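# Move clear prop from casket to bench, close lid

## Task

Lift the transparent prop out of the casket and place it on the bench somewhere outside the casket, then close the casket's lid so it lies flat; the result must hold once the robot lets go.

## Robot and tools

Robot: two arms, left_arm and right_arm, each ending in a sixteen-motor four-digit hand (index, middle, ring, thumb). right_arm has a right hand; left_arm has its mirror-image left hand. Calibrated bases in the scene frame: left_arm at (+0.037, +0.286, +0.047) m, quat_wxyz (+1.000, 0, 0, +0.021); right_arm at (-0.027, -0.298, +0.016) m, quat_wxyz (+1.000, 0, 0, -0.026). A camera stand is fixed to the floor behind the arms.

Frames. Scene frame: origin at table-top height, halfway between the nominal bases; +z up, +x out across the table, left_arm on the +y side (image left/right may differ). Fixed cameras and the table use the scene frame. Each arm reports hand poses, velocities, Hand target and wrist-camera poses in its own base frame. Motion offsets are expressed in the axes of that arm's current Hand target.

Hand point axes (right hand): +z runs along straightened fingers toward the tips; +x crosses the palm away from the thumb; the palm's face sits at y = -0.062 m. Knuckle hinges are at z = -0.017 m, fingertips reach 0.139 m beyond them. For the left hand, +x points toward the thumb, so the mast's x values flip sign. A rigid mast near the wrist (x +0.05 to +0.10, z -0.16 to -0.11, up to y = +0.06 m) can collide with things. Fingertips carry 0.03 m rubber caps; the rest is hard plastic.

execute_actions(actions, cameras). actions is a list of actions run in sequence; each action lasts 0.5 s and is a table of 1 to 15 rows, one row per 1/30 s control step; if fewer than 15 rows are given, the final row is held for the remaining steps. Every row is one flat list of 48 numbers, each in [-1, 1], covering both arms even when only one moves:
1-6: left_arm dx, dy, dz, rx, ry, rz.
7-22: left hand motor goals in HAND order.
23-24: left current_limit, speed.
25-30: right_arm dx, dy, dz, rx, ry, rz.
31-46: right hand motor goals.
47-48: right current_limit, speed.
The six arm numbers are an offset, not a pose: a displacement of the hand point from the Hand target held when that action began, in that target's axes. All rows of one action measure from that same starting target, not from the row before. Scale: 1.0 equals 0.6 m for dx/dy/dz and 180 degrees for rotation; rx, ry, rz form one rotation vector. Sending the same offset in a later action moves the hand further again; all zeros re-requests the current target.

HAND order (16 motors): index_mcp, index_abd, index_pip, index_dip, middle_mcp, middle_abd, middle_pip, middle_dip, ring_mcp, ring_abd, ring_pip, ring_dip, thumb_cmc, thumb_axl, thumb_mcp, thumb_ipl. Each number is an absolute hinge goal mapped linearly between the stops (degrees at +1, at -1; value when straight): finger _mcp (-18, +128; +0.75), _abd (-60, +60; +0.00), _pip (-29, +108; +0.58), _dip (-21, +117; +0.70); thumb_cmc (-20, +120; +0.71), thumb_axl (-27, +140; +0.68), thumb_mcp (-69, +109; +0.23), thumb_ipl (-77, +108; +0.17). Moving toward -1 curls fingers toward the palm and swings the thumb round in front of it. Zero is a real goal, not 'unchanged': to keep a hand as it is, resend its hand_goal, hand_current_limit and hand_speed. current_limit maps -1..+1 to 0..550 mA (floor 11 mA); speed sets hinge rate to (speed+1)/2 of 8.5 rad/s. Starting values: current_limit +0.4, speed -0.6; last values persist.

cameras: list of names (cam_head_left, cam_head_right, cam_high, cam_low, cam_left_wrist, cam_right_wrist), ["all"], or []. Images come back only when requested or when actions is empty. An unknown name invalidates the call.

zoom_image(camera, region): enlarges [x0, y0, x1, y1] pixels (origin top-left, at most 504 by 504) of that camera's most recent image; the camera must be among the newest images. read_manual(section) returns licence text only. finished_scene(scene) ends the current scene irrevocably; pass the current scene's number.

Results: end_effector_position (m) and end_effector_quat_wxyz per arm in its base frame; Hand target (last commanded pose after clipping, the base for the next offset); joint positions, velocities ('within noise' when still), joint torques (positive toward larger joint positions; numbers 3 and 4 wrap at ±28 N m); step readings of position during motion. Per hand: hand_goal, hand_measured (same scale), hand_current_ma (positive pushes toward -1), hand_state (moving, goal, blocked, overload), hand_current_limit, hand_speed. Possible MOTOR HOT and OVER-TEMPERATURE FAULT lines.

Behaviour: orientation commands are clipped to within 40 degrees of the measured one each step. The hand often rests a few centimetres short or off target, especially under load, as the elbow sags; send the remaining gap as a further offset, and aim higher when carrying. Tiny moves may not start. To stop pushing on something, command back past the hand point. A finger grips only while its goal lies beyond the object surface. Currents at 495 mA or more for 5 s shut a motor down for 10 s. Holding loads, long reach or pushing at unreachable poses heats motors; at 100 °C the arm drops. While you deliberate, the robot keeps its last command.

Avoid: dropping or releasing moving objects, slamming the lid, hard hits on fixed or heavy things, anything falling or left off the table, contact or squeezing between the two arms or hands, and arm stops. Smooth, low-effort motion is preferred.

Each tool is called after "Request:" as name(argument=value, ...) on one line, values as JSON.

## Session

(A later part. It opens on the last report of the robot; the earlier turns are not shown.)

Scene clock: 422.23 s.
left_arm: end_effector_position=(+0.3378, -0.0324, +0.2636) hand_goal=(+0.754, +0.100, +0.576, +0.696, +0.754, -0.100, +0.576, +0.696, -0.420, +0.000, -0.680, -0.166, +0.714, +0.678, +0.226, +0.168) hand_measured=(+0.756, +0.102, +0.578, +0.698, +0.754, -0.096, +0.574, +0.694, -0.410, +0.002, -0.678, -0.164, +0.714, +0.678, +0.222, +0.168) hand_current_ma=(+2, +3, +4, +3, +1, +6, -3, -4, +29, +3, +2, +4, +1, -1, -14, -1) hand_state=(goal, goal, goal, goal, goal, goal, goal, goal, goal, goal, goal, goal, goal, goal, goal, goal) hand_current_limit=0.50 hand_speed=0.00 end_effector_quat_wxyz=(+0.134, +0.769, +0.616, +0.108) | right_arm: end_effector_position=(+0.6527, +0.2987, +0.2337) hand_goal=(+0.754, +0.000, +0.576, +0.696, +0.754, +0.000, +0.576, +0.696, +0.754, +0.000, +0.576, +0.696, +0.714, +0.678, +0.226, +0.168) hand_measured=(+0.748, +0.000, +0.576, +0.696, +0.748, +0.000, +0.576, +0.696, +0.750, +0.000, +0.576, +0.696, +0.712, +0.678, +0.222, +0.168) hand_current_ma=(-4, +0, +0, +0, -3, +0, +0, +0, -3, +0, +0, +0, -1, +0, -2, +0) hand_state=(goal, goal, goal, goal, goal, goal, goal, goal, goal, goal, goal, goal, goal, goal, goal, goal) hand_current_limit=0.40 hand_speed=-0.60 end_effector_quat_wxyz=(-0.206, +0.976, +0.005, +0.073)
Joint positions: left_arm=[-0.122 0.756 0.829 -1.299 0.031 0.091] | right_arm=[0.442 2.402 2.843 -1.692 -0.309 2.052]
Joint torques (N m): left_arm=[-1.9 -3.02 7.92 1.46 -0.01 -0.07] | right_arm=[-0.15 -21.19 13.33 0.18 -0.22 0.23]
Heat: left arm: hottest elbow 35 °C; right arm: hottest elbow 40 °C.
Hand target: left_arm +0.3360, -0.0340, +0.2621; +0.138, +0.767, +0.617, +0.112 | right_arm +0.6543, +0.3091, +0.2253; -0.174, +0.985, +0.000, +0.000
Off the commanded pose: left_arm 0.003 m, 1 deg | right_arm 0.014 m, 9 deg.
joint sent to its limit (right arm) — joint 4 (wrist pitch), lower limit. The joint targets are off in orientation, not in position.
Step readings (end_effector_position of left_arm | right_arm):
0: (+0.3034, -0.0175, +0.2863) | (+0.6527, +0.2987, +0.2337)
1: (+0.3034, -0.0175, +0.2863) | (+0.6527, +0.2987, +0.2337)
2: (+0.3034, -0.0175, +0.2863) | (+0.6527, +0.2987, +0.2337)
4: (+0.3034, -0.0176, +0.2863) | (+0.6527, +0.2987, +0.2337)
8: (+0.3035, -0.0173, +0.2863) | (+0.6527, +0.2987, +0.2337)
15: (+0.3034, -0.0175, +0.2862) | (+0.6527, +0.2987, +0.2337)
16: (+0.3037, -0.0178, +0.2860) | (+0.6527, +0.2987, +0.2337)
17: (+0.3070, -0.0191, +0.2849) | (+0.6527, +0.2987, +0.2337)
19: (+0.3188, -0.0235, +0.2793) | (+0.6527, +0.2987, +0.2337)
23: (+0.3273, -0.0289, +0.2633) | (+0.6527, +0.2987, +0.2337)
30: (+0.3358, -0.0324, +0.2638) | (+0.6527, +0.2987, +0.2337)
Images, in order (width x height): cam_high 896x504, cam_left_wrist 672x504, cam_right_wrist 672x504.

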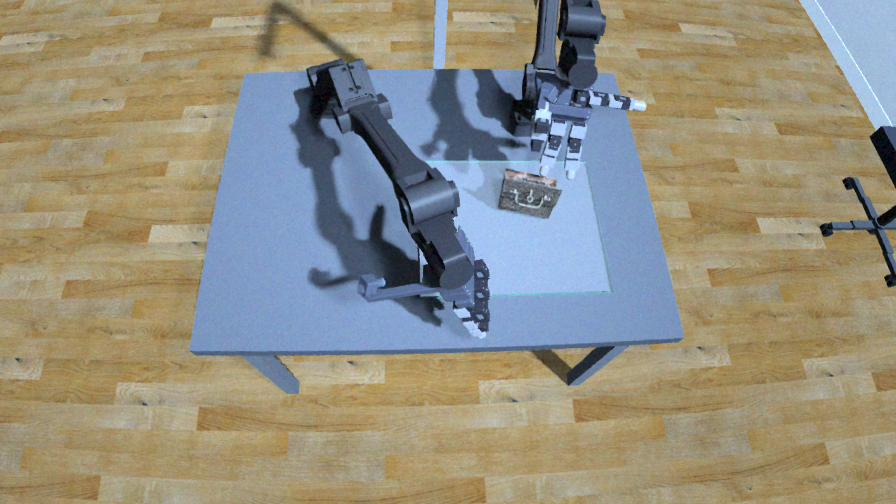

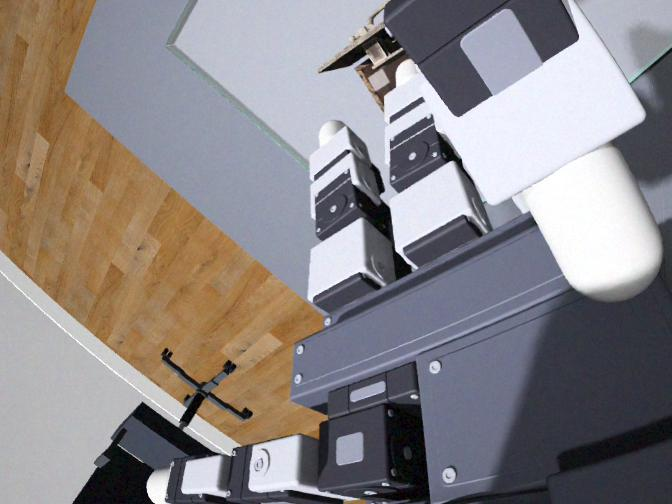

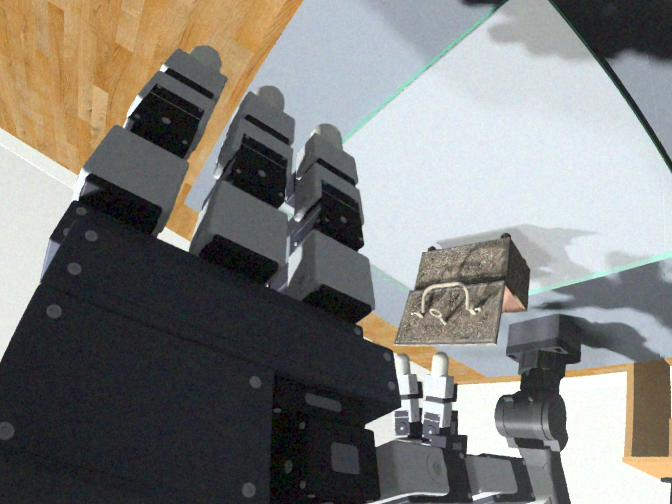

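Request:
execute_actions(actions=[[[0.0005,-0.0245,0.0975,0,0,0,0.754,-0.02,0.576,0.696,0.754,-0.1,0.576,0.696,-0.42,0,-0.68,-0.166,0.714,0.678,0.226,0.168,0.5,0,0,0,0,0,0,0,0.754,0,0.576,0.696,0.754,0,0.576,0.696,0.754,0,0.576,0.696,0.714,0.678,0.226,0.168,0.4,-0.6]]], cameras=["cam_left_wrist","cam_right_wrist"])

Request:
zoom_image(camera="cam_left_wrist", region=[330, 40, 450, 160])

Scene clock: 425.40 s.
left_arm: end_effector_position=(+0.3405, -0.0331, +0.2085) hand_goal=(+0.754, -0.020, +0.576, +0.696, +0.754, -0.100, +0.576, +0.696, -0.420, +0.000, -0.680, -0.166, +0.714, +0.678, +0.226, +0.168) hand_measured=(+0.756, -0.016, +0.578, +0.698, +0.760, -0.098, +0.578, +0.696, -0.410, +0.002, -0.678, -0.164, +0.716, +0.678, +0.222, +0.168) hand_current_ma=(+2, +6, +4, +3, +16, +5, +3, -1, +29, +3, +2, +4, +3, -1, -14, -1) hand_state=(goal, goal, goal, goal, goal, goal, goal, goal, goal, goal, goal, goal, goal, goal, goal, goal) hand_current_limit=0.50 hand_speed=0.00 end_effector_quat_wxyz=(+0.140, +0.767, +0.615, +0.115) | right_arm: end_effector_position=(+0.6527, +0.2987, +0.2337) hand_goal=(+0.754, +0.000, +0.576, +0.696, +0.754, +0.000, +0.576, +0.696, +0.754, +0.000, +0.576, +0.696, +0.714, +0.678, +0.226, +0.168) hand_measured=(+0.748, +0.000, +0.576, +0.696, +0.748, +0.000, +0.576, +0.696, +0.750, +0.000, +0.576, +0.696, +0.712, +0.678, +0.222, +0.168) hand_current_ma=(-4, +0, +0, +0, -3, +0, +0, +0, -3, +0, +0, +0, -1, +0, -2, +0) hand_state=(goal, goal, goal, goal, goal, goal, goal, goal, goal, goal, goal, goal, goal, goal, goal, goal) hand_current_limit=0.40 hand_speed=-0.60 end_effector_quat_wxyz=(-0.206, +0.976, +0.005, +0.073)
Joint positions: left_arm=[-0.124 0.754 0.676 -1.13 0.03 0.09] | right_arm=[0.442 2.402 2.843 -1.692 -0.309 2.052]
Joint torques (N m): left_arm=[-1.14 -0.91 8.23 1.85 0.06 -0.11] | right_arm=[-0.21 -21.13 13.35 0.2 -0.23 0.23]
Heat: left arm: hottest elbow 35 °C; right arm: hottest elbow 40 °C.
Hand target: left_arm +0.3426, -0.0351, +0.2020; +0.138, +0.767, +0.617, +0.112 | right_arm +0.6543, +0.3091, +0.2253; -0.174, +0.985, +0.000, +0.000
Off the commanded pose: left_arm 0.007 m, 0 deg | right_arm 0.014 m, 9 deg.
joint sent to its limit (right arm) — joint 4 (wrist pitch), lower limit. The joint targets are off in orientation, not in position.
Step readings (end_effector_position of left_arm | right_arm):
0: (+0.3378, -0.0324, +0.2636) | (+0.6527, +0.2987, +0.2337)
1: (+0.3378, -0.0324, +0.2630) | (+0.6527, +0.2987, +0.2337)
2: (+0.3393, -0.0325, +0.2610) | (+0.6527, +0.2987, +0.2337)
4: (+0.3412, -0.0328, +0.2498) | (+0.6527, +0.2987, +0.2337)
8: (+0.3352, -0.0321, +0.2126) | (+0.6527, +0.2987, +0.2337)
15: (+0.3399, -0.0330, +0.2081) | (+0.6527, +0.2987, +0.2337)
Images, in order (width x height): cam_left_wrist 672x504, cam_right_wrist 672x504.

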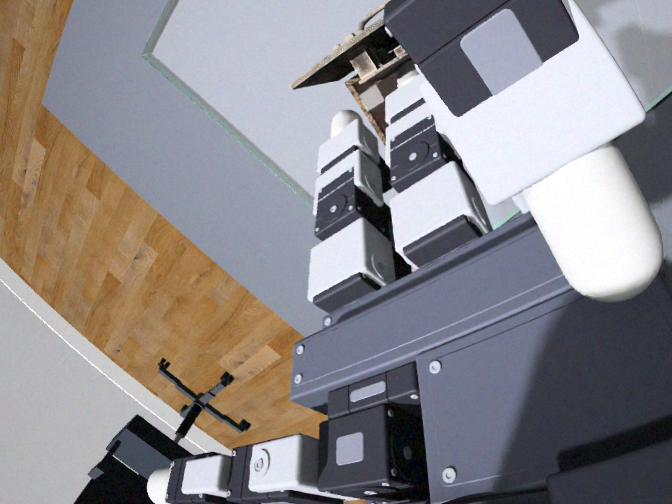

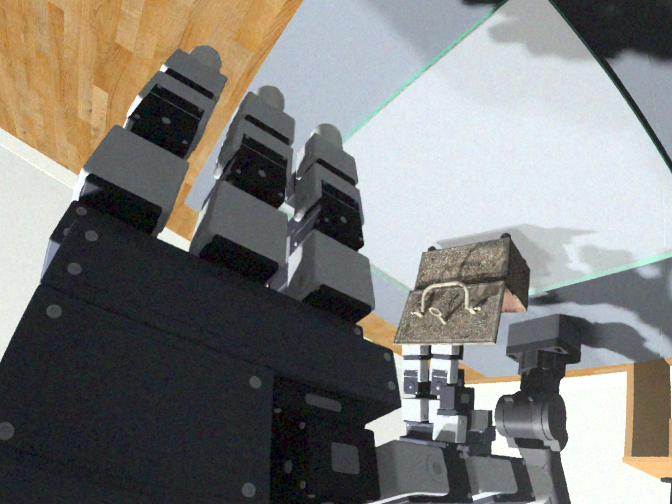

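Scaled by 4.200 from the camera's 672x504 image, which has a finer 960x720 frame.

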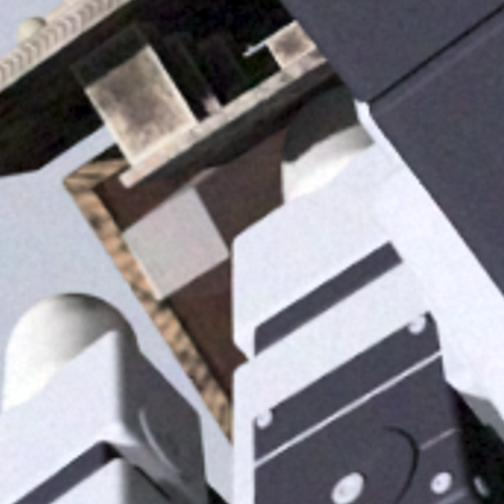

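Request:
execute_actions(actions=[], cameras=["cam_left_wrist","cam_right_wrist","cam_low","cam_high"])

Request:
zoom_image(camera="cam_left_wrist", region=[330, 40, 450, 160])

Scene clock: 428.63 s.
left_arm: end_effector_position=(+0.3406, -0.0331, +0.2086) hand_goal=(+0.754, -0.020, +0.576, +0.696, +0.754, -0.100, +0.576, +0.696, -0.420, +0.000, -0.680, -0.166, +0.714, +0.678, +0.226, +0.168) hand_measured=(+0.756, -0.016, +0.578, +0.698, +0.760, -0.098, +0.578, +0.696, -0.410, +0.002, -0.678, -0.164, +0.716, +0.678, +0.222, +0.168) hand_current_ma=(+2, +6, +4, +3, +17, +4, +3, -1, +29, +3, +2, +4, +3, -1, -14, -1) hand_state=(goal, goal, goal, goal, goal, goal, goal, goal, goal, goal, goal, goal, goal, goal, goal, goal) hand_current_limit=0.50 hand_speed=0.00 end_effector_quat_wxyz=(+0.140, +0.767, +0.615, +0.115) | right_arm: end_effector_position=(+0.6527, +0.2987, +0.2337) hand_goal=(+0.754, +0.000, +0.576, +0.696, +0.754, +0.000, +0.576, +0.696, +0.754, +0.000, +0.576, +0.696, +0.714, +0.678, +0.226, +0.168) hand_measured=(+0.748, +0.000, +0.576, +0.696, +0.748, +0.000, +0.576, +0.696, +0.750, +0.000, +0.576, +0.696, +0.712, +0.678, +0.222, +0.168) hand_current_ma=(-4, +0, +0, +0, -3, +0, +0, +0, -3, +0, +0, +0, -1, +0, -2, +0) hand_state=(goal, goal, goal, goal, goal, goal, goal, goal, goal, goal, goal, goal, goal, goal, goal, goal) hand_current_limit=0.40 hand_speed=-0.60 end_effector_quat_wxyz=(-0.206, +0.976, +0.005, +0.073)
Joint positions: left_arm=[-0.124 0.754 0.676 -1.13 0.03 0.09] | right_arm=[0.442 2.402 2.843 -1.692 -0.309 2.052]
Joint velocities: within noise
Joint torques (N m): left_arm=[-1.79 -1.44 8.38 1.74 -0.04 -0.15] | right_arm=[-0.26 -21.25 13.35 0.18 -0.22 0.23]
Heat: left arm: hottest elbow 35 °C; right arm: hottest elbow 40 °C.
Hand target: left_arm +0.3426, -0.0351, +0.2020; +0.138, +0.767, +0.617, +0.112 | right_arm +0.6543, +0.3091, +0.2253; -0.174, +0.985, +0.000, +0.000
Off the commanded pose: left_arm 0.007 m, 0 deg | right_arm 0.014 m, 9 deg.
Images, in order (width x height): cam_high 896x504, cam_low 896x504, cam_left_wrist 672x504, cam_right_wrist 672x504.

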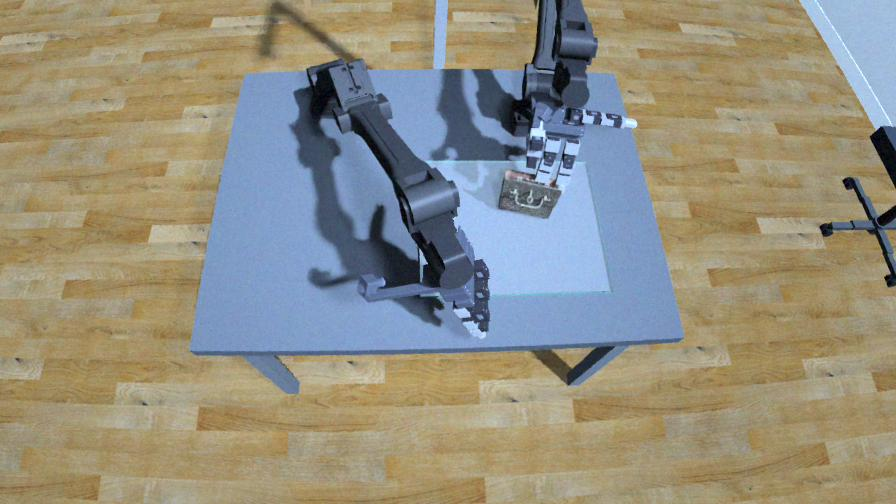

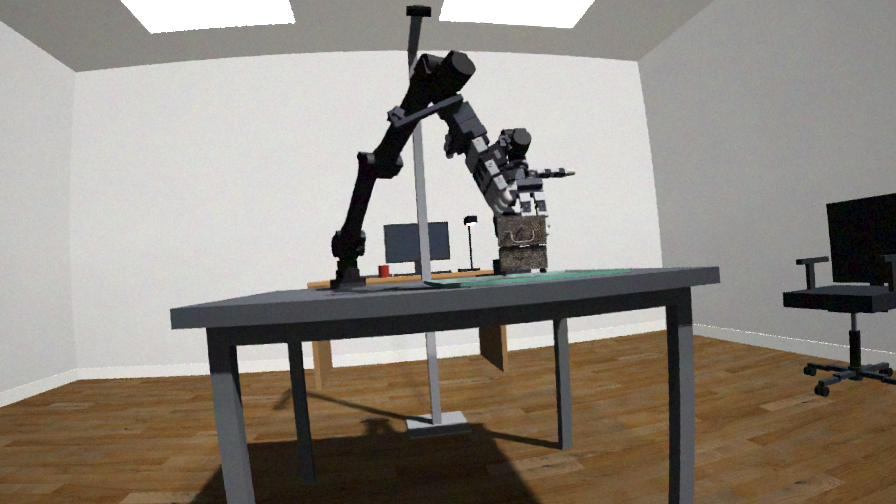

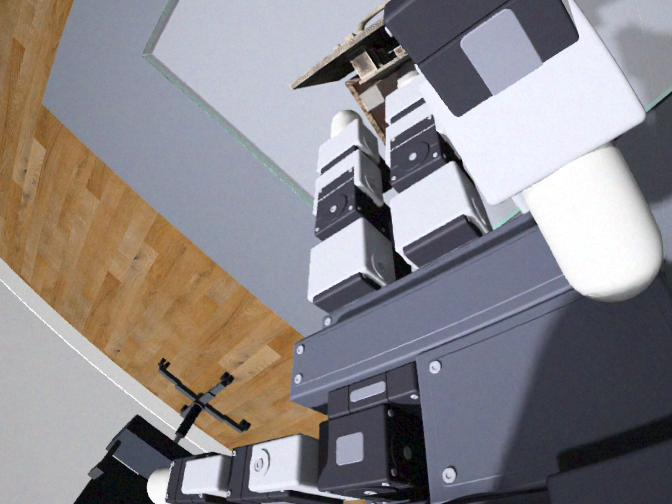

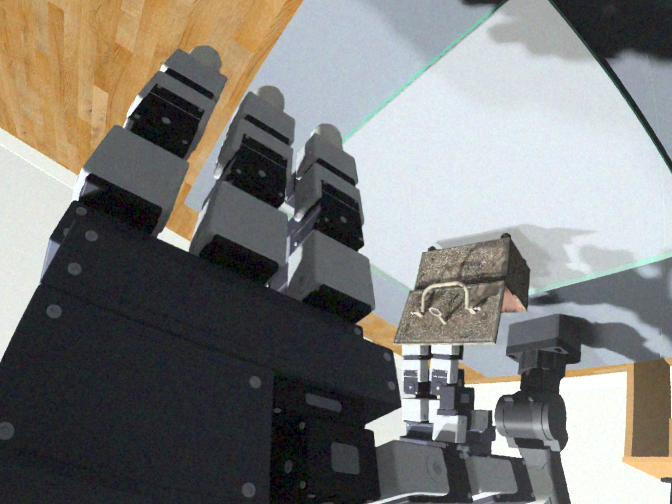

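Scaled by 4.200 from the camera's 672x504 image, which has a finer 960x720 frame.

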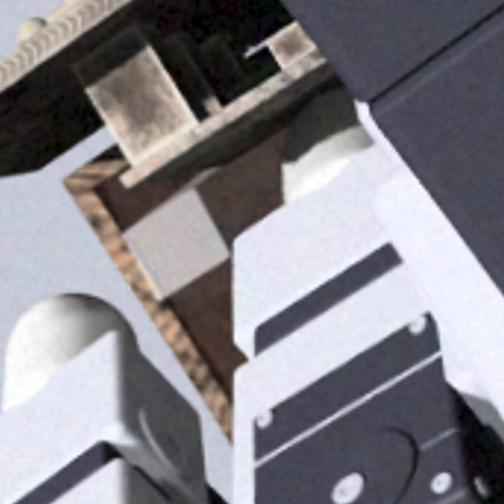

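Request:
execute_actions(actions=[[[0.002,-0.0068,0.0188,0,0,0,0.754,-0.02,0.576,0.696,0.754,-0.1,0.576,0.696,-0.42,0,-0.68,-0.166,0.714,0.678,0.226,0.168,0.5,0,0,0,0,0,0,0,0.754,0,0.576,0.696,0.754,0,0.576,0.696,0.754,0,0.576,0.696,0.714,0.678,0.226,0.168,0.4,-0.6]]], cameras=["cam_left_wrist"])

Request:
zoom_image(camera="cam_left_wrist", region=[330, 40, 450, 160])

Scene clock: 431.53 s.
left_arm: end_effector_position=(+0.3417, -0.0333, +0.1996) hand_goal=(+0.754, -0.020, +0.576, +0.696, +0.754, -0.100, +0.576, +0.696, -0.420, +0.000, -0.680, -0.166, +0.714, +0.678, +0.226, +0.168) hand_measured=(+0.756, -0.016, +0.578, +0.698, +0.764, -0.098, +0.580, +0.696, -0.410, +0.002, -0.678, -0.164, +0.716, +0.678, +0.222, +0.168) hand_current_ma=(+2, +6, +4, +3, +29, +1, +8, +0, +29, +3, +2, +4, +3, -1, -14, -1) hand_state=(goal, goal, goal, goal, goal, goal, goal, goal, goal, goal, goal, goal, goal, goal, goal, goal) hand_current_limit=0.50 hand_speed=0.00 end_effector_quat_wxyz=(+0.142, +0.767, +0.615, +0.117) | right_arm: end_effector_position=(+0.6527, +0.2987, +0.2337) hand_goal=(+0.754, +0.000, +0.576, +0.696, +0.754, +0.000, +0.576, +0.696, +0.754, +0.000, +0.576, +0.696, +0.714, +0.678, +0.226, +0.168) hand_measured=(+0.748, +0.000, +0.576, +0.696, +0.748, +0.000, +0.576, +0.696, +0.750, +0.000, +0.576, +0.696, +0.712, +0.678, +0.222, +0.168) hand_current_ma=(-4, +0, +0, +0, -3, +0, +0, +0, -3, +0, +0, +0, -1, +0, -2, +0) hand_state=(goal, goal, goal, goal, goal, goal, goal, goal, goal, goal, goal, goal, goal, goal, goal, goal) hand_current_limit=0.40 hand_speed=-0.60 end_effector_quat_wxyz=(-0.206, +0.976, +0.005, +0.073)
Joint positions: left_arm=[-0.124 0.757 0.652 -1.097 0.03 0.09] | right_arm=[0.442 2.402 2.843 -1.692 -0.309 2.052]
Joint torques (N m): left_arm=[-1.08 -0.85 8.08 1.74 0.07 -0.07] | right_arm=[-0.15 -21.13 13.37 0.17 -0.22 0.23]
Heat: left arm: hottest elbow 35 °C; right arm: hottest elbow 40 °C.
Hand target: left_arm +0.3430, -0.0340, +0.1901; +0.138, +0.767, +0.617, +0.112 | right_arm +0.6543, +0.3091, +0.2253; -0.174, +0.985, +0.000, +0.000
Off the commanded pose: left_arm 0.010 m, 1 deg | right_arm 0.014 m, 9 deg.
joint sent to its limit (right arm) — joint 4 (wrist pitch), lower limit. The joint targets are off in orientation, not in position.
Step readings (end_effector_position of left_arm | right_arm):
0: (+0.3406, -0.0331, +0.2086) | (+0.6527, +0.2987, +0.2337)
1: (+0.3406, -0.0331, +0.2086) | (+0.6527, +0.2987, +0.2337)
2: (+0.3408, -0.0331, +0.2084) | (+0.6527, +0.2987, +0.2337)
4: (+0.3418, -0.0333, +0.2075) | (+0.6527, +0.2987, +0.2337)
8: (+0.3414, -0.0332, +0.2021) | (+0.6527, +0.2987, +0.2337)
15: (+0.3416, -0.0332, +0.1994) | (+0.6527, +0.2987, +0.2337)
Images, in order (width x height): cam_left_wrist 672x504.

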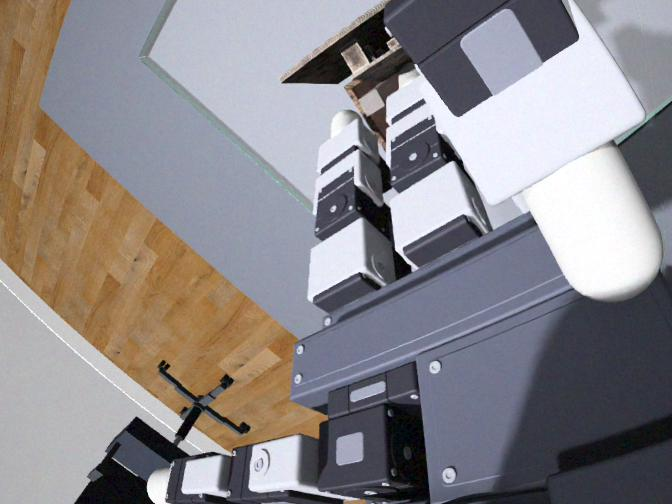

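Scaled by 4.200 from the camera's 672x504 image, which has a finer 960x720 frame.

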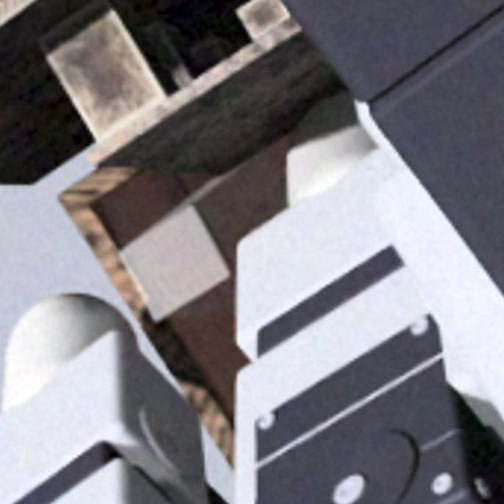

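Request:
execute_actions(actions=[[[0.002,-0.005,0.0141,0,0,0,0.754,-0.02,0.576,0.696,0.754,-0.1,0.576,0.696,-0.42,0,-0.68,-0.166,0.714,0.678,0.226,0.168,0.5,0,0,0,0,0,0,0,0.754,0,0.576,0.696,0.754,0,0.576,0.696,0.754,0,0.576,0.696,0.714,0.678,0.226,0.168,0.4,-0.6]]], cameras=["cam_left_wrist"])

Request:
zoom_image(camera="cam_left_wrist", region=[330, 40, 450, 160])

Scene clock: 433.43 s.
left_arm: end_effector_position=(+0.3423, -0.0333, +0.1914) hand_goal=(+0.754, -0.020, +0.576, +0.696, +0.754, -0.100, +0.576, +0.696, -0.420, +0.000, -0.680, -0.166, +0.714, +0.678, +0.226, +0.168) hand_measured=(+0.756, -0.016, +0.578, +0.698, +0.766, -0.100, +0.580, +0.696, -0.410, +0.002, -0.678, -0.164, +0.716, +0.678, +0.222, +0.168) hand_current_ma=(+2, +6, +4, +3, +32, -1, +9, +1, +29, +3, +2, +4, +3, -1, -14, -1) hand_state=(goal, goal, goal, goal, goal, goal, goal, goal, goal, goal, goal, goal, goal, goal, goal, goal) hand_current_limit=0.50 hand_speed=0.00 end_effector_quat_wxyz=(+0.142, +0.767, +0.615, +0.117) | right_arm: end_effector_position=(+0.6527, +0.2987, +0.2337) hand_goal=(+0.754, +0.000, +0.576, +0.696, +0.754, +0.000, +0.576, +0.696, +0.754, +0.000, +0.576, +0.696, +0.714, +0.678, +0.226, +0.168) hand_measured=(+0.748, +0.000, +0.576, +0.696, +0.748, +0.000, +0.576, +0.696, +0.750, +0.000, +0.576, +0.696, +0.712, +0.678, +0.222, +0.168) hand_current_ma=(-4, +0, +0, +0, -3, +0, +0, +0, -3, +0, +0, +0, -1, +0, -2, +0) hand_state=(goal, goal, goal, goal, goal, goal, goal, goal, goal, goal, goal, goal, goal, goal, goal, goal) hand_current_limit=0.40 hand_speed=-0.60 end_effector_quat_wxyz=(-0.206, +0.976, +0.005, +0.073)
Joint positions: left_arm=[-0.124 0.762 0.631 -1.071 0.03 0.09] | right_arm=[0.442 2.402 2.843 -1.692 -0.309 2.052]
Joint torques (N m): left_arm=[-1.08 -0.97 7.79 2.04 0.12 -0.02] | right_arm=[-0.15 -21.19 13.38 0.17 -0.22 0.23]
Heat: left arm: hottest elbow 35 °C; right arm: hottest elbow 40 °C.
Hand target: left_arm +0.3434, -0.0328, +0.1812; +0.138, +0.767, +0.617, +0.112 | right_arm +0.6543, +0.3091, +0.2253; -0.174, +0.985, +0.000, +0.000
Off the commanded pose: left_arm 0.010 m, 1 deg | right_arm 0.014 m, 9 deg.
joint sent to its limit (right arm) — joint 4 (wrist pitch), lower limit. The joint targets are off in orientation, not in position.
Step readings (end_effector_position of left_arm | right_arm):
0: (+0.3418, -0.0333, +0.1996) | (+0.6527, +0.2987, +0.2337)
1: (+0.3419, -0.0333, +0.1997) | (+0.6527, +0.2987, +0.2337)
2: (+0.3421, -0.0333, +0.1996) | (+0.6527, +0.2987, +0.2337)
4: (+0.3426, -0.0334, +0.1982) | (+0.6527, +0.2987, +0.2337)
8: (+0.3418, -0.0333, +0.1931) | (+0.6527, +0.2987, +0.2337)
15: (+0.3422, -0.0333, +0.1914) | (+0.6527, +0.2987, +0.2337)
Images, in order (width x height): cam_left_wrist 672x504.

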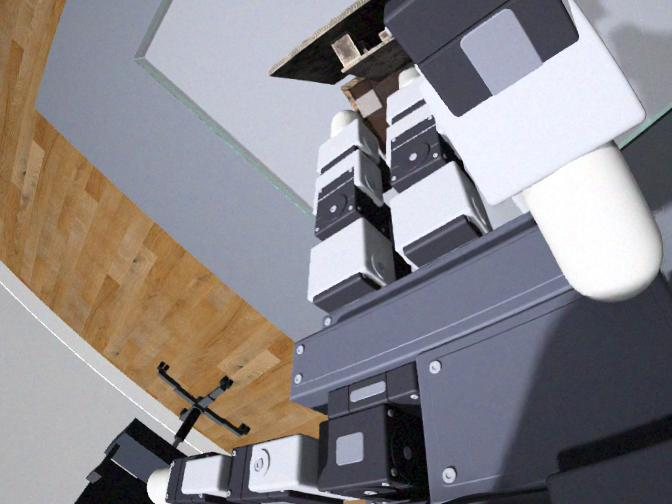

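Scaled by 4.200 from the camera's 672x504 image, which has a finer 960x720 frame.

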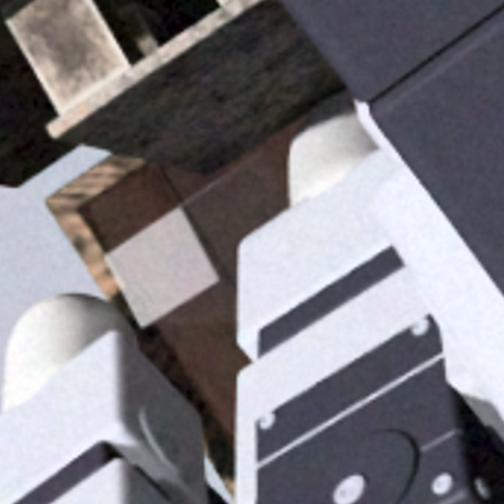

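Request:
execute_actions(actions=[[[0.004,-0.0045,0.0125,0,0,0,0.754,-0.02,0.576,0.696,0.754,-0.1,0.576,0.696,-0.42,0,-0.68,-0.166,0.714,0.678,0.226,0.168,0.5,0,0,0,0,0,0,0,0.754,0,0.576,0.696,0.754,0,0.576,0.696,0.754,0,0.576,0.696,0.714,0.678,0.226,0.168,0.4,-0.6]]], cameras=["cam_left_wrist","cam_low"])

Request:
zoom_image(camera="cam_left_wrist", region=[330, 40, 450, 160])

Request:
zoom_image(camera="cam_low", region=[480, 180, 570, 280])

Scene clock: 435.30 s.
left_arm: end_effector_position=(+0.3428, -0.0320, +0.1825) hand_goal=(+0.754, -0.020, +0.576, +0.696, +0.754, -0.100, +0.576, +0.696, -0.420, +0.000, -0.680, -0.166, +0.714, +0.678, +0.226, +0.168) hand_measured=(+0.754, -0.016, +0.578, +0.698, +0.764, -0.100, +0.580, +0.696, -0.410, +0.002, -0.678, -0.164, +0.716, +0.678, +0.222, +0.168) hand_current_ma=(+1, +6, +3, +3, +27, -1, +9, +1, +29, +3, +2, +4, +3, -1, -14, -1) hand_state=(goal, goal, goal, goal, goal, goal, goal, goal, goal, goal, goal, goal, goal, goal, goal, goal) hand_current_limit=0.50 hand_speed=0.00 end_effector_quat_wxyz=(+0.142, +0.766, +0.617, +0.116) | right_arm: end_effector_position=(+0.6527, +0.2987, +0.2337) hand_goal=(+0.754, +0.000, +0.576, +0.696, +0.754, +0.000, +0.576, +0.696, +0.754, +0.000, +0.576, +0.696, +0.714, +0.678, +0.226, +0.168) hand_measured=(+0.748, +0.000, +0.576, +0.696, +0.748, +0.000, +0.576, +0.696, +0.750, +0.000, +0.576, +0.696, +0.712, +0.678, +0.222, +0.168) hand_current_ma=(-4, +0, +0, +0, -3, +0, +0, +0, -3, +0, +0, +0, -1, +0, -2, +0) hand_state=(goal, goal, goal, goal, goal, goal, goal, goal, goal, goal, goal, goal, goal, goal, goal, goal) hand_current_limit=0.40 hand_speed=-0.60 end_effector_quat_wxyz=(-0.206, +0.976, +0.005, +0.073)
Joint positions: left_arm=[-0.119 0.769 0.612 -1.045 0.032 0.09] | right_arm=[0.442 2.402 2.843 -1.692 -0.309 2.052]
Joint torques (N m): left_arm=[-0.5 -0.97 7.95 1.77 0.21 0.04] | right_arm=[-0.09 -21.25 13.35 0.2 -0.23 0.23]
Heat: left arm: hottest elbow 35 °C; right arm: hottest elbow 40 °C.
Hand target: left_arm +0.3440, -0.0304, +0.1732; +0.138, +0.767, +0.617, +0.112 | right_arm +0.6543, +0.3091, +0.2253; -0.174, +0.985, +0.000, +0.000
Off the commanded pose: left_arm 0.009 m, 1 deg | right_arm 0.014 m, 9 deg.
joint sent to its limit (right arm) — joint 4 (wrist pitch), lower limit. The joint targets are off in orientation, not in position.
Step readings (end_effector_position of left_arm | right_arm):
0: (+0.3423, -0.0333, +0.1914) | (+0.6527, +0.2987, +0.2337)
1: (+0.3423, -0.0333, +0.1915) | (+0.6527, +0.2987, +0.2337)
2: (+0.3424, -0.0334, +0.1910) | (+0.6527, +0.2987, +0.2337)
4: (+0.3429, -0.0333, +0.1898) | (+0.6527, +0.2987, +0.2337)
8: (+0.3421, -0.0322, +0.1834) | (+0.6527, +0.2987, +0.2337)
15: (+0.3428, -0.0320, +0.1825) | (+0.6527, +0.2987, +0.2337)
Images, in order (width x height): cam_low 896x504, cam_left_wrist 672x504.

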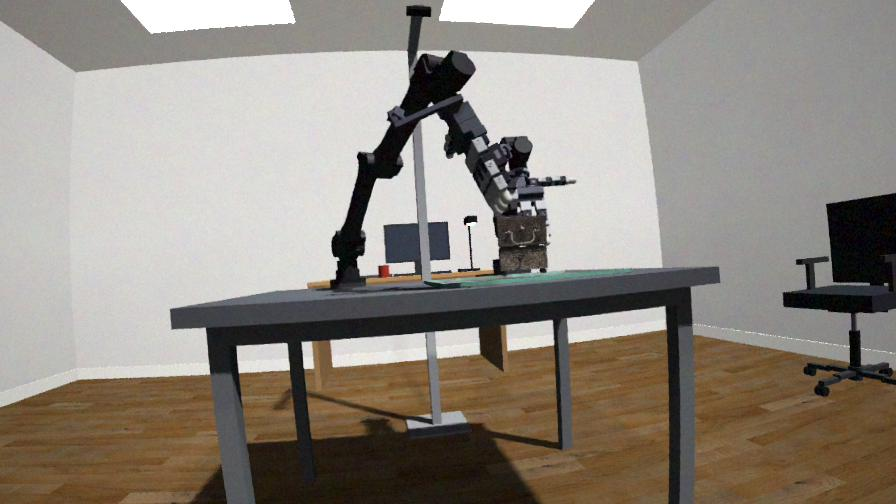

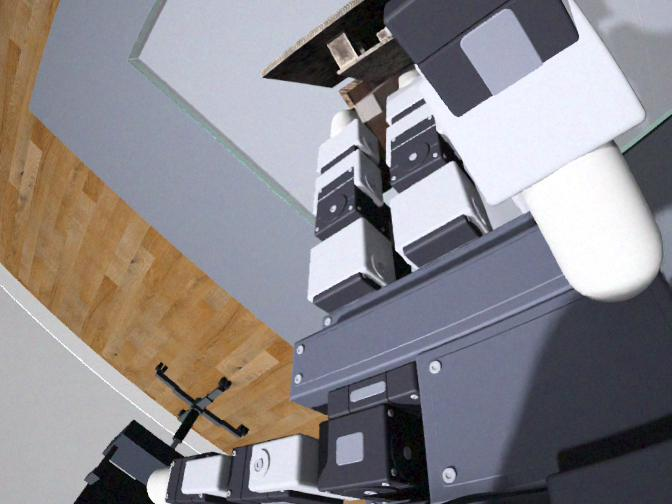

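Scaled by 4.200 from the camera's 672x504 image, which has a finer 960x720 frame.

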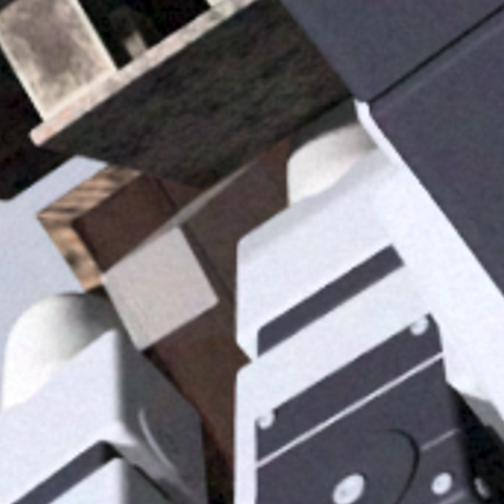

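Scaled by 5.040.

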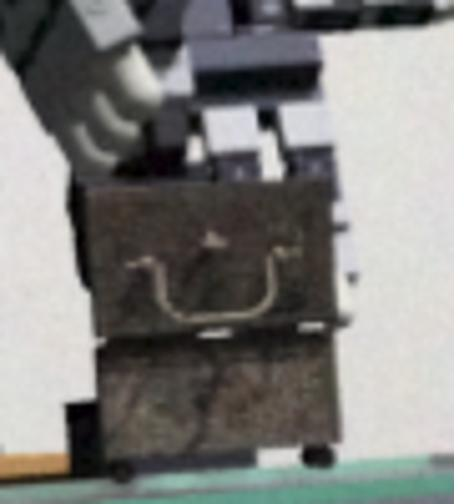

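Request:
execute_actions(actions=[[[0,0,0,0,0,0,0.754,-0.04,0.576,0.696,0.754,0.07,0.576,0.696,-0.42,0,-0.68,-0.166,0.714,0.678,0.226,0.168,0.5,-0.8,0,0,0,0,0,0,0.754,0,0.576,0.696,0.754,0,0.576,0.696,0.754,0,0.576,0.696,0.714,0.678,0.226,0.168,0.4,-0.6]]], cameras=["cam_left_wrist"])

Request:
zoom_image(camera="cam_left_wrist", region=[330, 40, 450, 160])

Scene clock: 437.40 s.
left_arm: end_effector_position=(+0.3434, -0.0319, +0.1828) hand_goal=(+0.754, -0.040, +0.576, +0.696, +0.754, +0.070, +0.576, +0.696, -0.420, +0.000, -0.680, -0.166, +0.714, +0.678, +0.226, +0.168) hand_measured=(+0.754, -0.028, +0.578, +0.698, +0.764, +0.062, +0.580, +0.696, -0.410, +0.002, -0.678, -0.164, +0.716, +0.678, +0.222, +0.168) hand_current_ma=(+1, +27, +3, +3, +27, -15, +9, +1, +29, +3, +2, +4, +3, -1, -14, -1) hand_state=(goal, goal, goal, goal, goal, goal, goal, goal, goal, goal, goal, goal, goal, goal, goal, goal) hand_current_limit=0.50 hand_speed=-0.80 end_effector_quat_wxyz=(+0.143, +0.765, +0.617, +0.117) | right_arm: end_effector_position=(+0.6527, +0.2987, +0.2337) hand_goal=(+0.754, +0.000, +0.576, +0.696, +0.754, +0.000, +0.576, +0.696, +0.754, +0.000, +0.576, +0.696, +0.714, +0.678, +0.226, +0.168) hand_measured=(+0.748, +0.000, +0.576, +0.696, +0.748, +0.000, +0.576, +0.696, +0.750, +0.000, +0.576, +0.696, +0.712, +0.678, +0.222, +0.168) hand_current_ma=(-4, +0, +0, +0, -3, +0, +0, +0, -3, +0, +0, +0, -1, +0, -2, +0) hand_state=(goal, goal, goal, goal, goal, goal, goal, goal, goal, goal, goal, goal, goal, goal, goal, goal) hand_current_limit=0.40 hand_speed=-0.60 end_effector_quat_wxyz=(-0.206, +0.976, +0.005, +0.073)
Joint positions: left_arm=[-0.119 0.77 0.612 -1.043 0.032 0.09] | right_arm=[0.442 2.402 2.843 -1.692 -0.309 2.052]
Joint torques (N m): left_arm=[-0.73 -0.56 7.88 1.81 0.19 0.09] | right_arm=[-0.15 -21.19 13.33 0.14 -0.22 0.22]
Heat: left arm: hottest elbow 34 °C; right arm: hottest elbow 40 °C.
Hand target: left_arm +0.3440, -0.0305, +0.1732; +0.138, +0.767, +0.617, +0.112 | right_arm +0.6543, +0.3091, +0.2253; -0.174, +0.985, +0.000, +0.000
Off the commanded pose: left_arm 0.010 m, 1 deg | right_arm 0.014 m, 9 deg.
joint sent to its limit (right arm) — joint 4 (wrist pitch), lower limit. The joint targets are off in orientation, not in position.
Step readings (end_effector_position of left_arm | right_arm):
0: (+0.3428, -0.0320, +0.1825) | (+0.6527, +0.2987, +0.2337)
1: (+0.3428, -0.0320, +0.1825) | (+0.6527, +0.2987, +0.2337)
2: (+0.3428, -0.0320, +0.1825) | (+0.6527, +0.2987, +0.2337)
4: (+0.3430, -0.0319, +0.1826) | (+0.6527, +0.2987, +0.2337)
8: (+0.3434, -0.0319, +0.1830) | (+0.6527, +0.2987, +0.2337)
15: (+0.3434, -0.0319, +0.1828) | (+0.6527, +0.2987, +0.2337)
Images, in order (width x height): cam_left_wrist 672x504.

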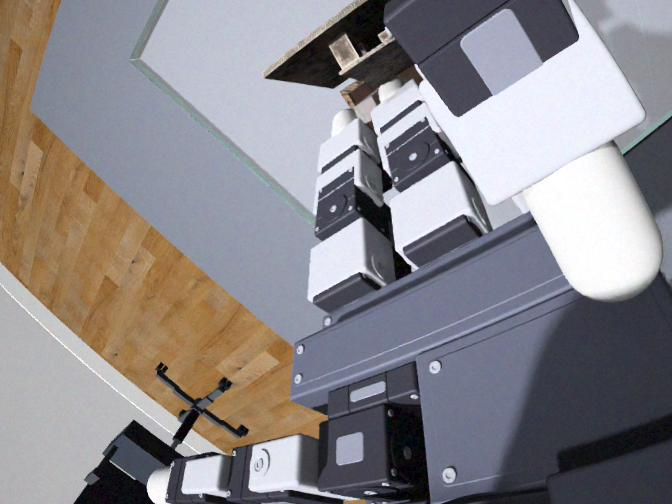

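Scaled by 4.200 from the camera's 672x504 image, which has a finer 960x720 frame.

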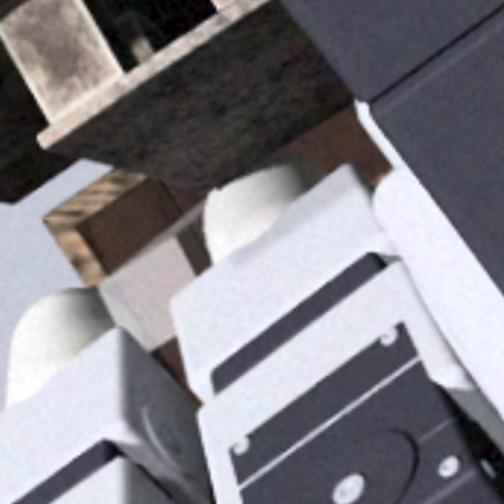

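Request:
execute_actions(actions=[[[0,0,0,0,0,0,0.754,-0.18,0.576,0.696,0.754,0.20,0.576,0.696,-0.42,0,-0.68,-0.166,0.714,0.678,0.226,0.168,0.5,-0.8,0,0,0,0,0,0,0.754,0,0.576,0.696,0.754,0,0.576,0.696,0.754,0,0.576,0.696,0.714,0.678,0.226,0.168,0.4,-0.6]]], cameras=["cam_left_wrist"])

Request:
zoom_image(camera="cam_left_wrist", region=[330, 40, 450, 160])

Scene clock: 438.60 s.
left_arm: end_effector_position=(+0.3436, -0.0318, +0.1830) hand_goal=(+0.754, -0.180, +0.576, +0.696, +0.754, +0.200, +0.576, +0.696, -0.420, +0.000, -0.680, -0.166, +0.714, +0.678, +0.226, +0.168) hand_measured=(+0.754, -0.046, +0.576, +0.698, +0.764, +0.080, +0.580, +0.696, -0.410, +0.002, -0.678, -0.164, +0.716, +0.678, +0.222, +0.168) hand_current_ma=(+1, +412, +2, +3, +27, -412, +9, +1, +29, +3, +2, +4, +3, -1, -14, -1) hand_state=(goal, blocked, goal, goal, goal, blocked, goal, goal, goal, goal, goal, goal, goal, goal, goal, goal) hand_current_limit=0.50 hand_speed=-0.80 end_effector_quat_wxyz=(+0.143, +0.765, +0.617, +0.117) | right_arm: end_effector_position=(+0.6527, +0.2987, +0.2337) hand_goal=(+0.754, +0.000, +0.576, +0.696, +0.754, +0.000, +0.576, +0.696, +0.754, +0.000, +0.576, +0.696, +0.714, +0.678, +0.226, +0.168) hand_measured=(+0.748, +0.000, +0.576, +0.696, +0.748, +0.000, +0.576, +0.696, +0.750, +0.000, +0.576, +0.696, +0.712, +0.678, +0.222, +0.168) hand_current_ma=(-4, +0, +0, +0, -3, +0, +0, +0, -3, +0, +0, +0, -1, +0, -2, +0) hand_state=(goal, goal, goal, goal, goal, goal, goal, goal, goal, goal, goal, goal, goal, goal, goal, goal) hand_current_limit=0.40 hand_speed=-0.60 end_effector_quat_wxyz=(-0.206, +0.976, +0.005, +0.073)
Joint positions: left_arm=[-0.118 0.77 0.612 -1.042 0.032 0.09] | right_arm=[0.442 2.402 2.843 -1.692 -0.309 2.052]
Joint torques (N m): left_arm=[-0.97 -1.49 7.95 1.7 0.17 0.08] | right_arm=[-0.21 -21.19 13.34 0.17 -0.22 0.23]
Heat: left arm: hottest elbow 34 °C; right arm: hottest elbow 40 °C.
Hand target: left_arm +0.3441, -0.0305, +0.1732; +0.138, +0.767, +0.617, +0.112 | right_arm +0.6543, +0.3091, +0.2253; -0.174, +0.985, +0.000, +0.000
Off the commanded pose: left_arm 0.010 m, 1 deg | right_arm 0.014 m, 9 deg.
joint sent to its limit (right arm) — joint 4 (wrist pitch), lower limit. The joint targets are off in orientation, not in position.
Step readings (end_effector_position of left_arm | right_arm):
0: (+0.3434, -0.0319, +0.1828) | (+0.6527, +0.2987, +0.2337)
1: (+0.3434, -0.0319, +0.1828) | (+0.6527, +0.2987, +0.2337)
2: (+0.3435, -0.0320, +0.1829) | (+0.6527, +0.2987, +0.2337)
4: (+0.3436, -0.0318, +0.1830) | (+0.6527, +0.2987, +0.2337)
8: (+0.3436, -0.0318, +0.1830) | (+0.6527, +0.2987, +0.2337)
15: (+0.3436, -0.0318, +0.1830) | (+0.6527, +0.2987, +0.2337)
Images, in order (width x height): cam_left_wrist 672x504.

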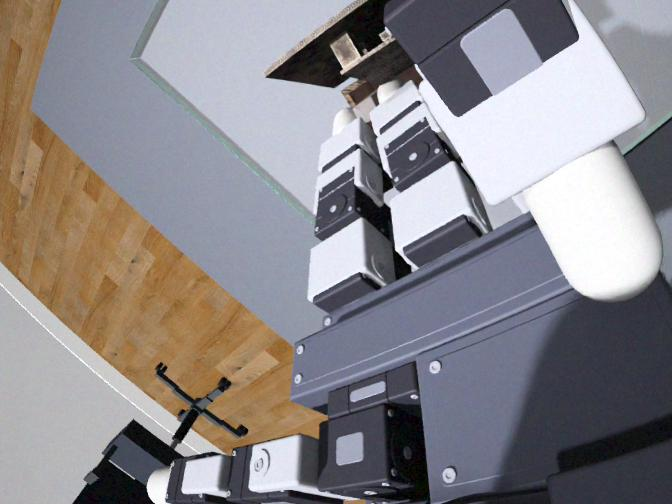

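Scaled by 4.200 from the camera's 672x504 image, which has a finer 960x720 frame.

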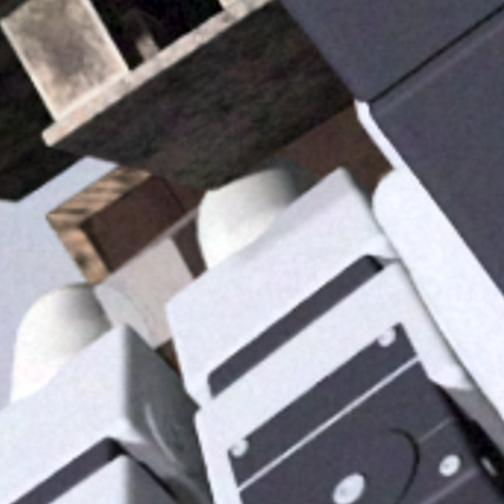

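Request:
execute_actions(actions=[[[0,0.006,-0.016,0,0,0,0.754,-0.18,0.576,0.696,0.754,0.20,0.576,0.696,-0.42,0,-0.68,-0.166,0.714,0.678,0.226,0.168,0.5,-0.8,0,0,0,0,0,0,0.754,0,0.576,0.696,0.754,0,0.576,0.696,0.754,0,0.576,0.696,0.714,0.678,0.226,0.168,0.4,-0.6],[0,0.012,-0.032,0,0,0,0.754,-0.18,0.576,0.696,0.754,0.20,0.576,0.696,-0.42,0,-0.68,-0.166,0.714,0.678,0.226,0.168,0.5,-0.8,0,0,0,0,0,0,0.754,0,0.576,0.696,0.754,0,0.576,0.696,0.754,0,0.576,0.696,0.714,0.678,0.226,0.168,0.4,-0.6],[0,0.017,-0.047,0,0,0,0.754,-0.18,0.576,0.696,0.754,0.20,0.576,0.696,-0.42,0,-0.68,-0.166,0.714,0.678,0.226,0.168,0.5,-0.8,0,0,0,0,0,0,0.754,0,0.576,0.696,0.754,0,0.576,0.696,0.754,0,0.576,0.696,0.714,0.678,0.226,0.168,0.4,-0.6]]], cameras=["cam_left_wrist"])

Request:
zoom_image(camera="cam_left_wrist", region=[330, 40, 450, 160])

Scene clock: 440.60 s.
left_arm: end_effector_position=(+0.3348, -0.0309, +0.1798) hand_goal=(+0.754, -0.180, +0.576, +0.696, +0.754, +0.200, +0.576, +0.696, -0.420, +0.000, -0.680, -0.166, +0.714, +0.678, +0.226, +0.168) hand_measured=(+0.738, -0.046, +0.564, +0.690, +0.750, +0.080, +0.572, +0.694, -0.410, +0.002, -0.678, -0.164, +0.716, +0.678, +0.222, +0.168) hand_current_ma=(-51, +413, -30, -12, -8, -412, -7, -3, +29, +3, +2, +4, +3, -1, -14, -1) hand_state=(goal, blocked, goal, goal, goal, blocked, goal, goal, goal, goal, goal, goal, goal, goal, goal, goal) hand_current_limit=0.50 hand_speed=-0.80 end_effector_quat_wxyz=(+0.127, +0.769, +0.619, +0.101) | right_arm: end_effector_position=(+0.6527, +0.2987, +0.2337) hand_goal=(+0.754, +0.000, +0.576, +0.696, +0.754, +0.000, +0.576, +0.696, +0.754, +0.000, +0.576, +0.696, +0.714, +0.678, +0.226, +0.168) hand_measured=(+0.748, +0.000, +0.576, +0.696, +0.748, +0.000, +0.576, +0.696, +0.750, +0.000, +0.576, +0.696, +0.712, +0.678, +0.222, +0.168) hand_current_ma=(-4, +0, +0, +0, -3, +0, +0, +0, -3, +0, +0, +0, -1, +0, -2, +0) hand_state=(goal, goal, goal, goal, goal, goal, goal, goal, goal, goal, goal, goal, goal, goal, goal, goal) hand_current_limit=0.40 hand_speed=-0.60 end_effector_quat_wxyz=(-0.206, +0.976, +0.005, +0.073)
Joint positions: left_arm=[-0.118 0.77 0.624 -1.101 0.032 0.091] | right_arm=[0.442 2.402 2.843 -1.692 -0.309 2.052]
Joint torques (N m): left_arm=[-0.85 -1.9 12.52 0.27 0.2 0.07] | right_arm=[-0.21 -21.19 13.34 0.18 -0.21 0.22]
Heat: left arm: hottest elbow 34 °C; right arm: hottest elbow 40 °C.
Hand target: left_arm +0.3437, -0.0305, +0.2032; +0.138, +0.767, +0.617, +0.112 | right_arm +0.6543, +0.3091, +0.2253; -0.174, +0.985, +0.000, +0.000
Off the commanded pose: left_arm 0.025 m, 2 deg | right_arm 0.014 m, 9 deg.
joint sent to its limit (right arm) — joint 4 (wrist pitch), lower limit. The joint targets are off in orientation, not in position.
Step readings (end_effector_position of left_arm | right_arm):
0: (+0.3436, -0.0318, +0.1830) | (+0.6527, +0.2987, +0.2337)
1: (+0.3436, -0.0318, +0.1830) | (+0.6527, +0.2987, +0.2337)
2: (+0.3436, -0.0318, +0.1830) | (+0.6527, +0.2987, +0.2337)
4: (+0.3421, -0.0317, +0.1817) | (+0.6527, +0.2987, +0.2337)
8: (+0.3377, -0.0312, +0.1800) | (+0.6527, +0.2987, +0.2337)
15: (+0.3351, -0.0309, +0.1798) | (+0.6527, +0.2987, +0.2337)
Images, in order (width x height): cam_left_wrist 672x504.

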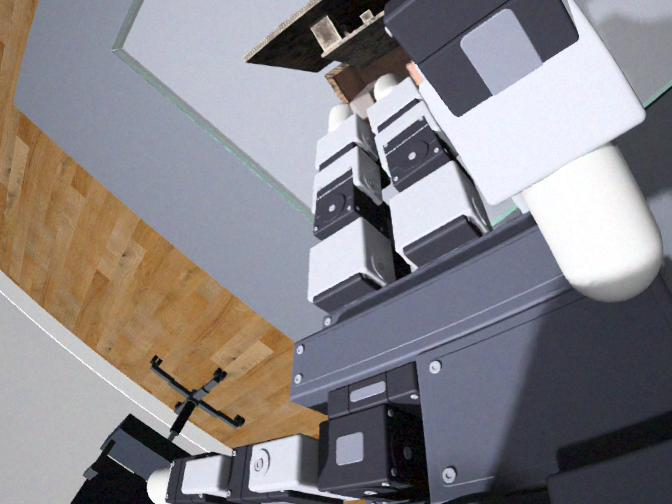

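Scaled by 4.200 from the camera's 672x504 image, which has a finer 960x720 frame.

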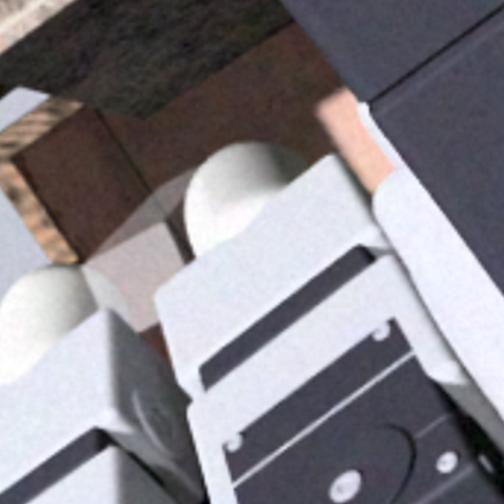

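Request:
execute_actions(actions=[[[0,0.006,-0.016,0,0,0,0.754,-0.18,0.576,0.696,0.754,0.20,0.576,0.696,-0.42,0,-0.68,-0.166,0.714,0.678,0.226,0.168,0.5,-0.8,0,0,0,0,0,0,0.754,0,0.576,0.696,0.754,0,0.576,0.696,0.754,0,0.576,0.696,0.714,0.678,0.226,0.168,0.4,-0.6],[0,0.0113,-0.0314,0,0,0,0.754,-0.18,0.576,0.696,0.754,0.20,0.576,0.696,-0.42,0,-0.68,-0.166,0.714,0.678,0.226,0.168,0.5,-0.8,0,0,0,0,0,0,0.754,0,0.576,0.696,0.754,0,0.576,0.696,0.754,0,0.576,0.696,0.714,0.678,0.226,0.168,0.4,-0.6]]], cameras=["cam_left_wrist"])

Request:
zoom_image(camera="cam_left_wrist", region=[330, 40, 450, 160])

Scene clock: 442.33 s.
left_arm: end_effector_position=(+0.3308, -0.0305, +0.1896) hand_goal=(+0.754, -0.180, +0.576, +0.696, +0.754, +0.200, +0.576, +0.696, -0.420, +0.000, -0.680, -0.166, +0.714, +0.678, +0.226, +0.168) hand_measured=(+0.752, -0.046, +0.572, +0.692, +0.758, +0.080, +0.576, +0.694, -0.410, +0.002, -0.678, -0.164, +0.716, +0.678, +0.222, +0.168) hand_current_ma=(-6, +412, -10, -9, +9, -412, +1, -2, +29, +3, +2, +4, +3, -1, -14, -1) hand_state=(goal, blocked, goal, goal, goal, blocked, goal, goal, goal, goal, goal, goal, goal, goal, goal, goal) hand_current_limit=0.50 hand_speed=-0.80 end_effector_quat_wxyz=(+0.117, +0.770, +0.620, +0.091) | right_arm: end_effector_position=(+0.6527, +0.2987, +0.2337) hand_goal=(+0.754, +0.000, +0.576, +0.696, +0.754, +0.000, +0.576, +0.696, +0.754, +0.000, +0.576, +0.696, +0.714, +0.678, +0.226, +0.168) hand_measured=(+0.748, +0.000, +0.576, +0.696, +0.748, +0.000, +0.576, +0.696, +0.750, +0.000, +0.576, +0.696, +0.712, +0.678, +0.222, +0.168) hand_current_ma=(-4, +0, +0, +0, -3, +0, +0, +0, -3, +0, +0, +0, -1, +0, -2, +0) hand_state=(goal, goal, goal, goal, goal, goal, goal, goal, goal, goal, goal, goal, goal, goal, goal, goal) hand_current_limit=0.40 hand_speed=-0.60 end_effector_quat_wxyz=(-0.206, +0.976, +0.005, +0.073)
Joint positions: left_arm=[-0.118 0.77 0.661 -1.166 0.033 0.091] | right_arm=[0.442 2.402 2.843 -1.692 -0.309 2.052]
Joint torques (N m): left_arm=[-0.32 -2.67 13.52 0.87 0.17 0.06] | right_arm=[-0.15 -21.13 13.38 0.2 -0.22 0.23]
Heat: left arm: hottest elbow 35 °C; right arm: hottest elbow 40 °C.
Hand target: left_arm +0.3435, -0.0305, +0.2232; +0.138, +0.767, +0.617, +0.112 | right_arm +0.6543, +0.3091, +0.2253; -0.174, +0.985, +0.000, +0.000
Off the commanded pose: left_arm 0.036 m, 3 deg | right_arm 0.014 m, 9 deg.
joint sent to its limit (right arm) — joint 4 (wrist pitch), lower limit. The joint targets are off in orientation, not in position.
Step readings (end_effector_position of left_arm | right_arm):
0: (+0.3347, -0.0309, +0.1798) | (+0.6527, +0.2987, +0.2337)
1: (+0.3347, -0.0309, +0.1798) | (+0.6527, +0.2987, +0.2337)
2: (+0.3344, -0.0309, +0.1800) | (+0.6527, +0.2987, +0.2337)
4: (+0.3325, -0.0306, +0.1809) | (+0.6527, +0.2987, +0.2337)
8: (+0.3304, -0.0304, +0.1848) | (+0.6527, +0.2987, +0.2337)
15: (+0.3313, -0.0305, +0.1899) | (+0.6527, +0.2987, +0.2337)
Images, in order (width x height): cam_left_wrist 672x504.

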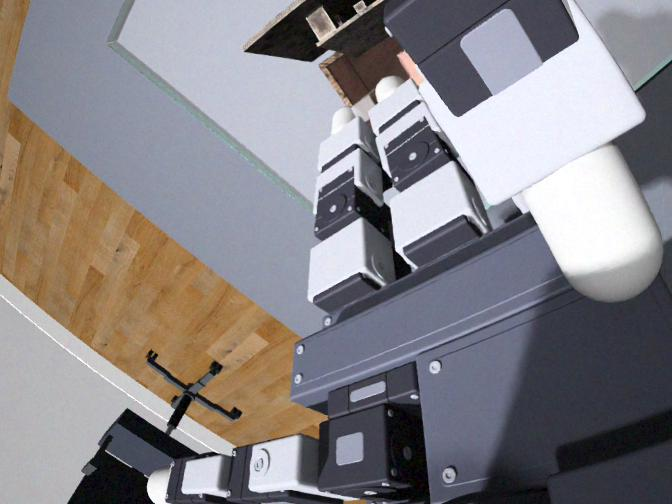

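Scaled by 4.200 from the camera's 672x504 image, which has a finer 960x720 frame.

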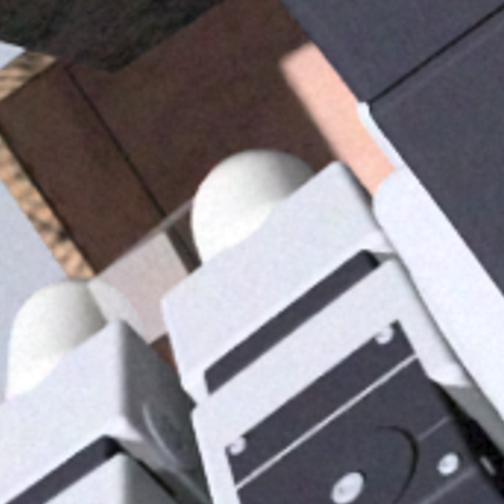

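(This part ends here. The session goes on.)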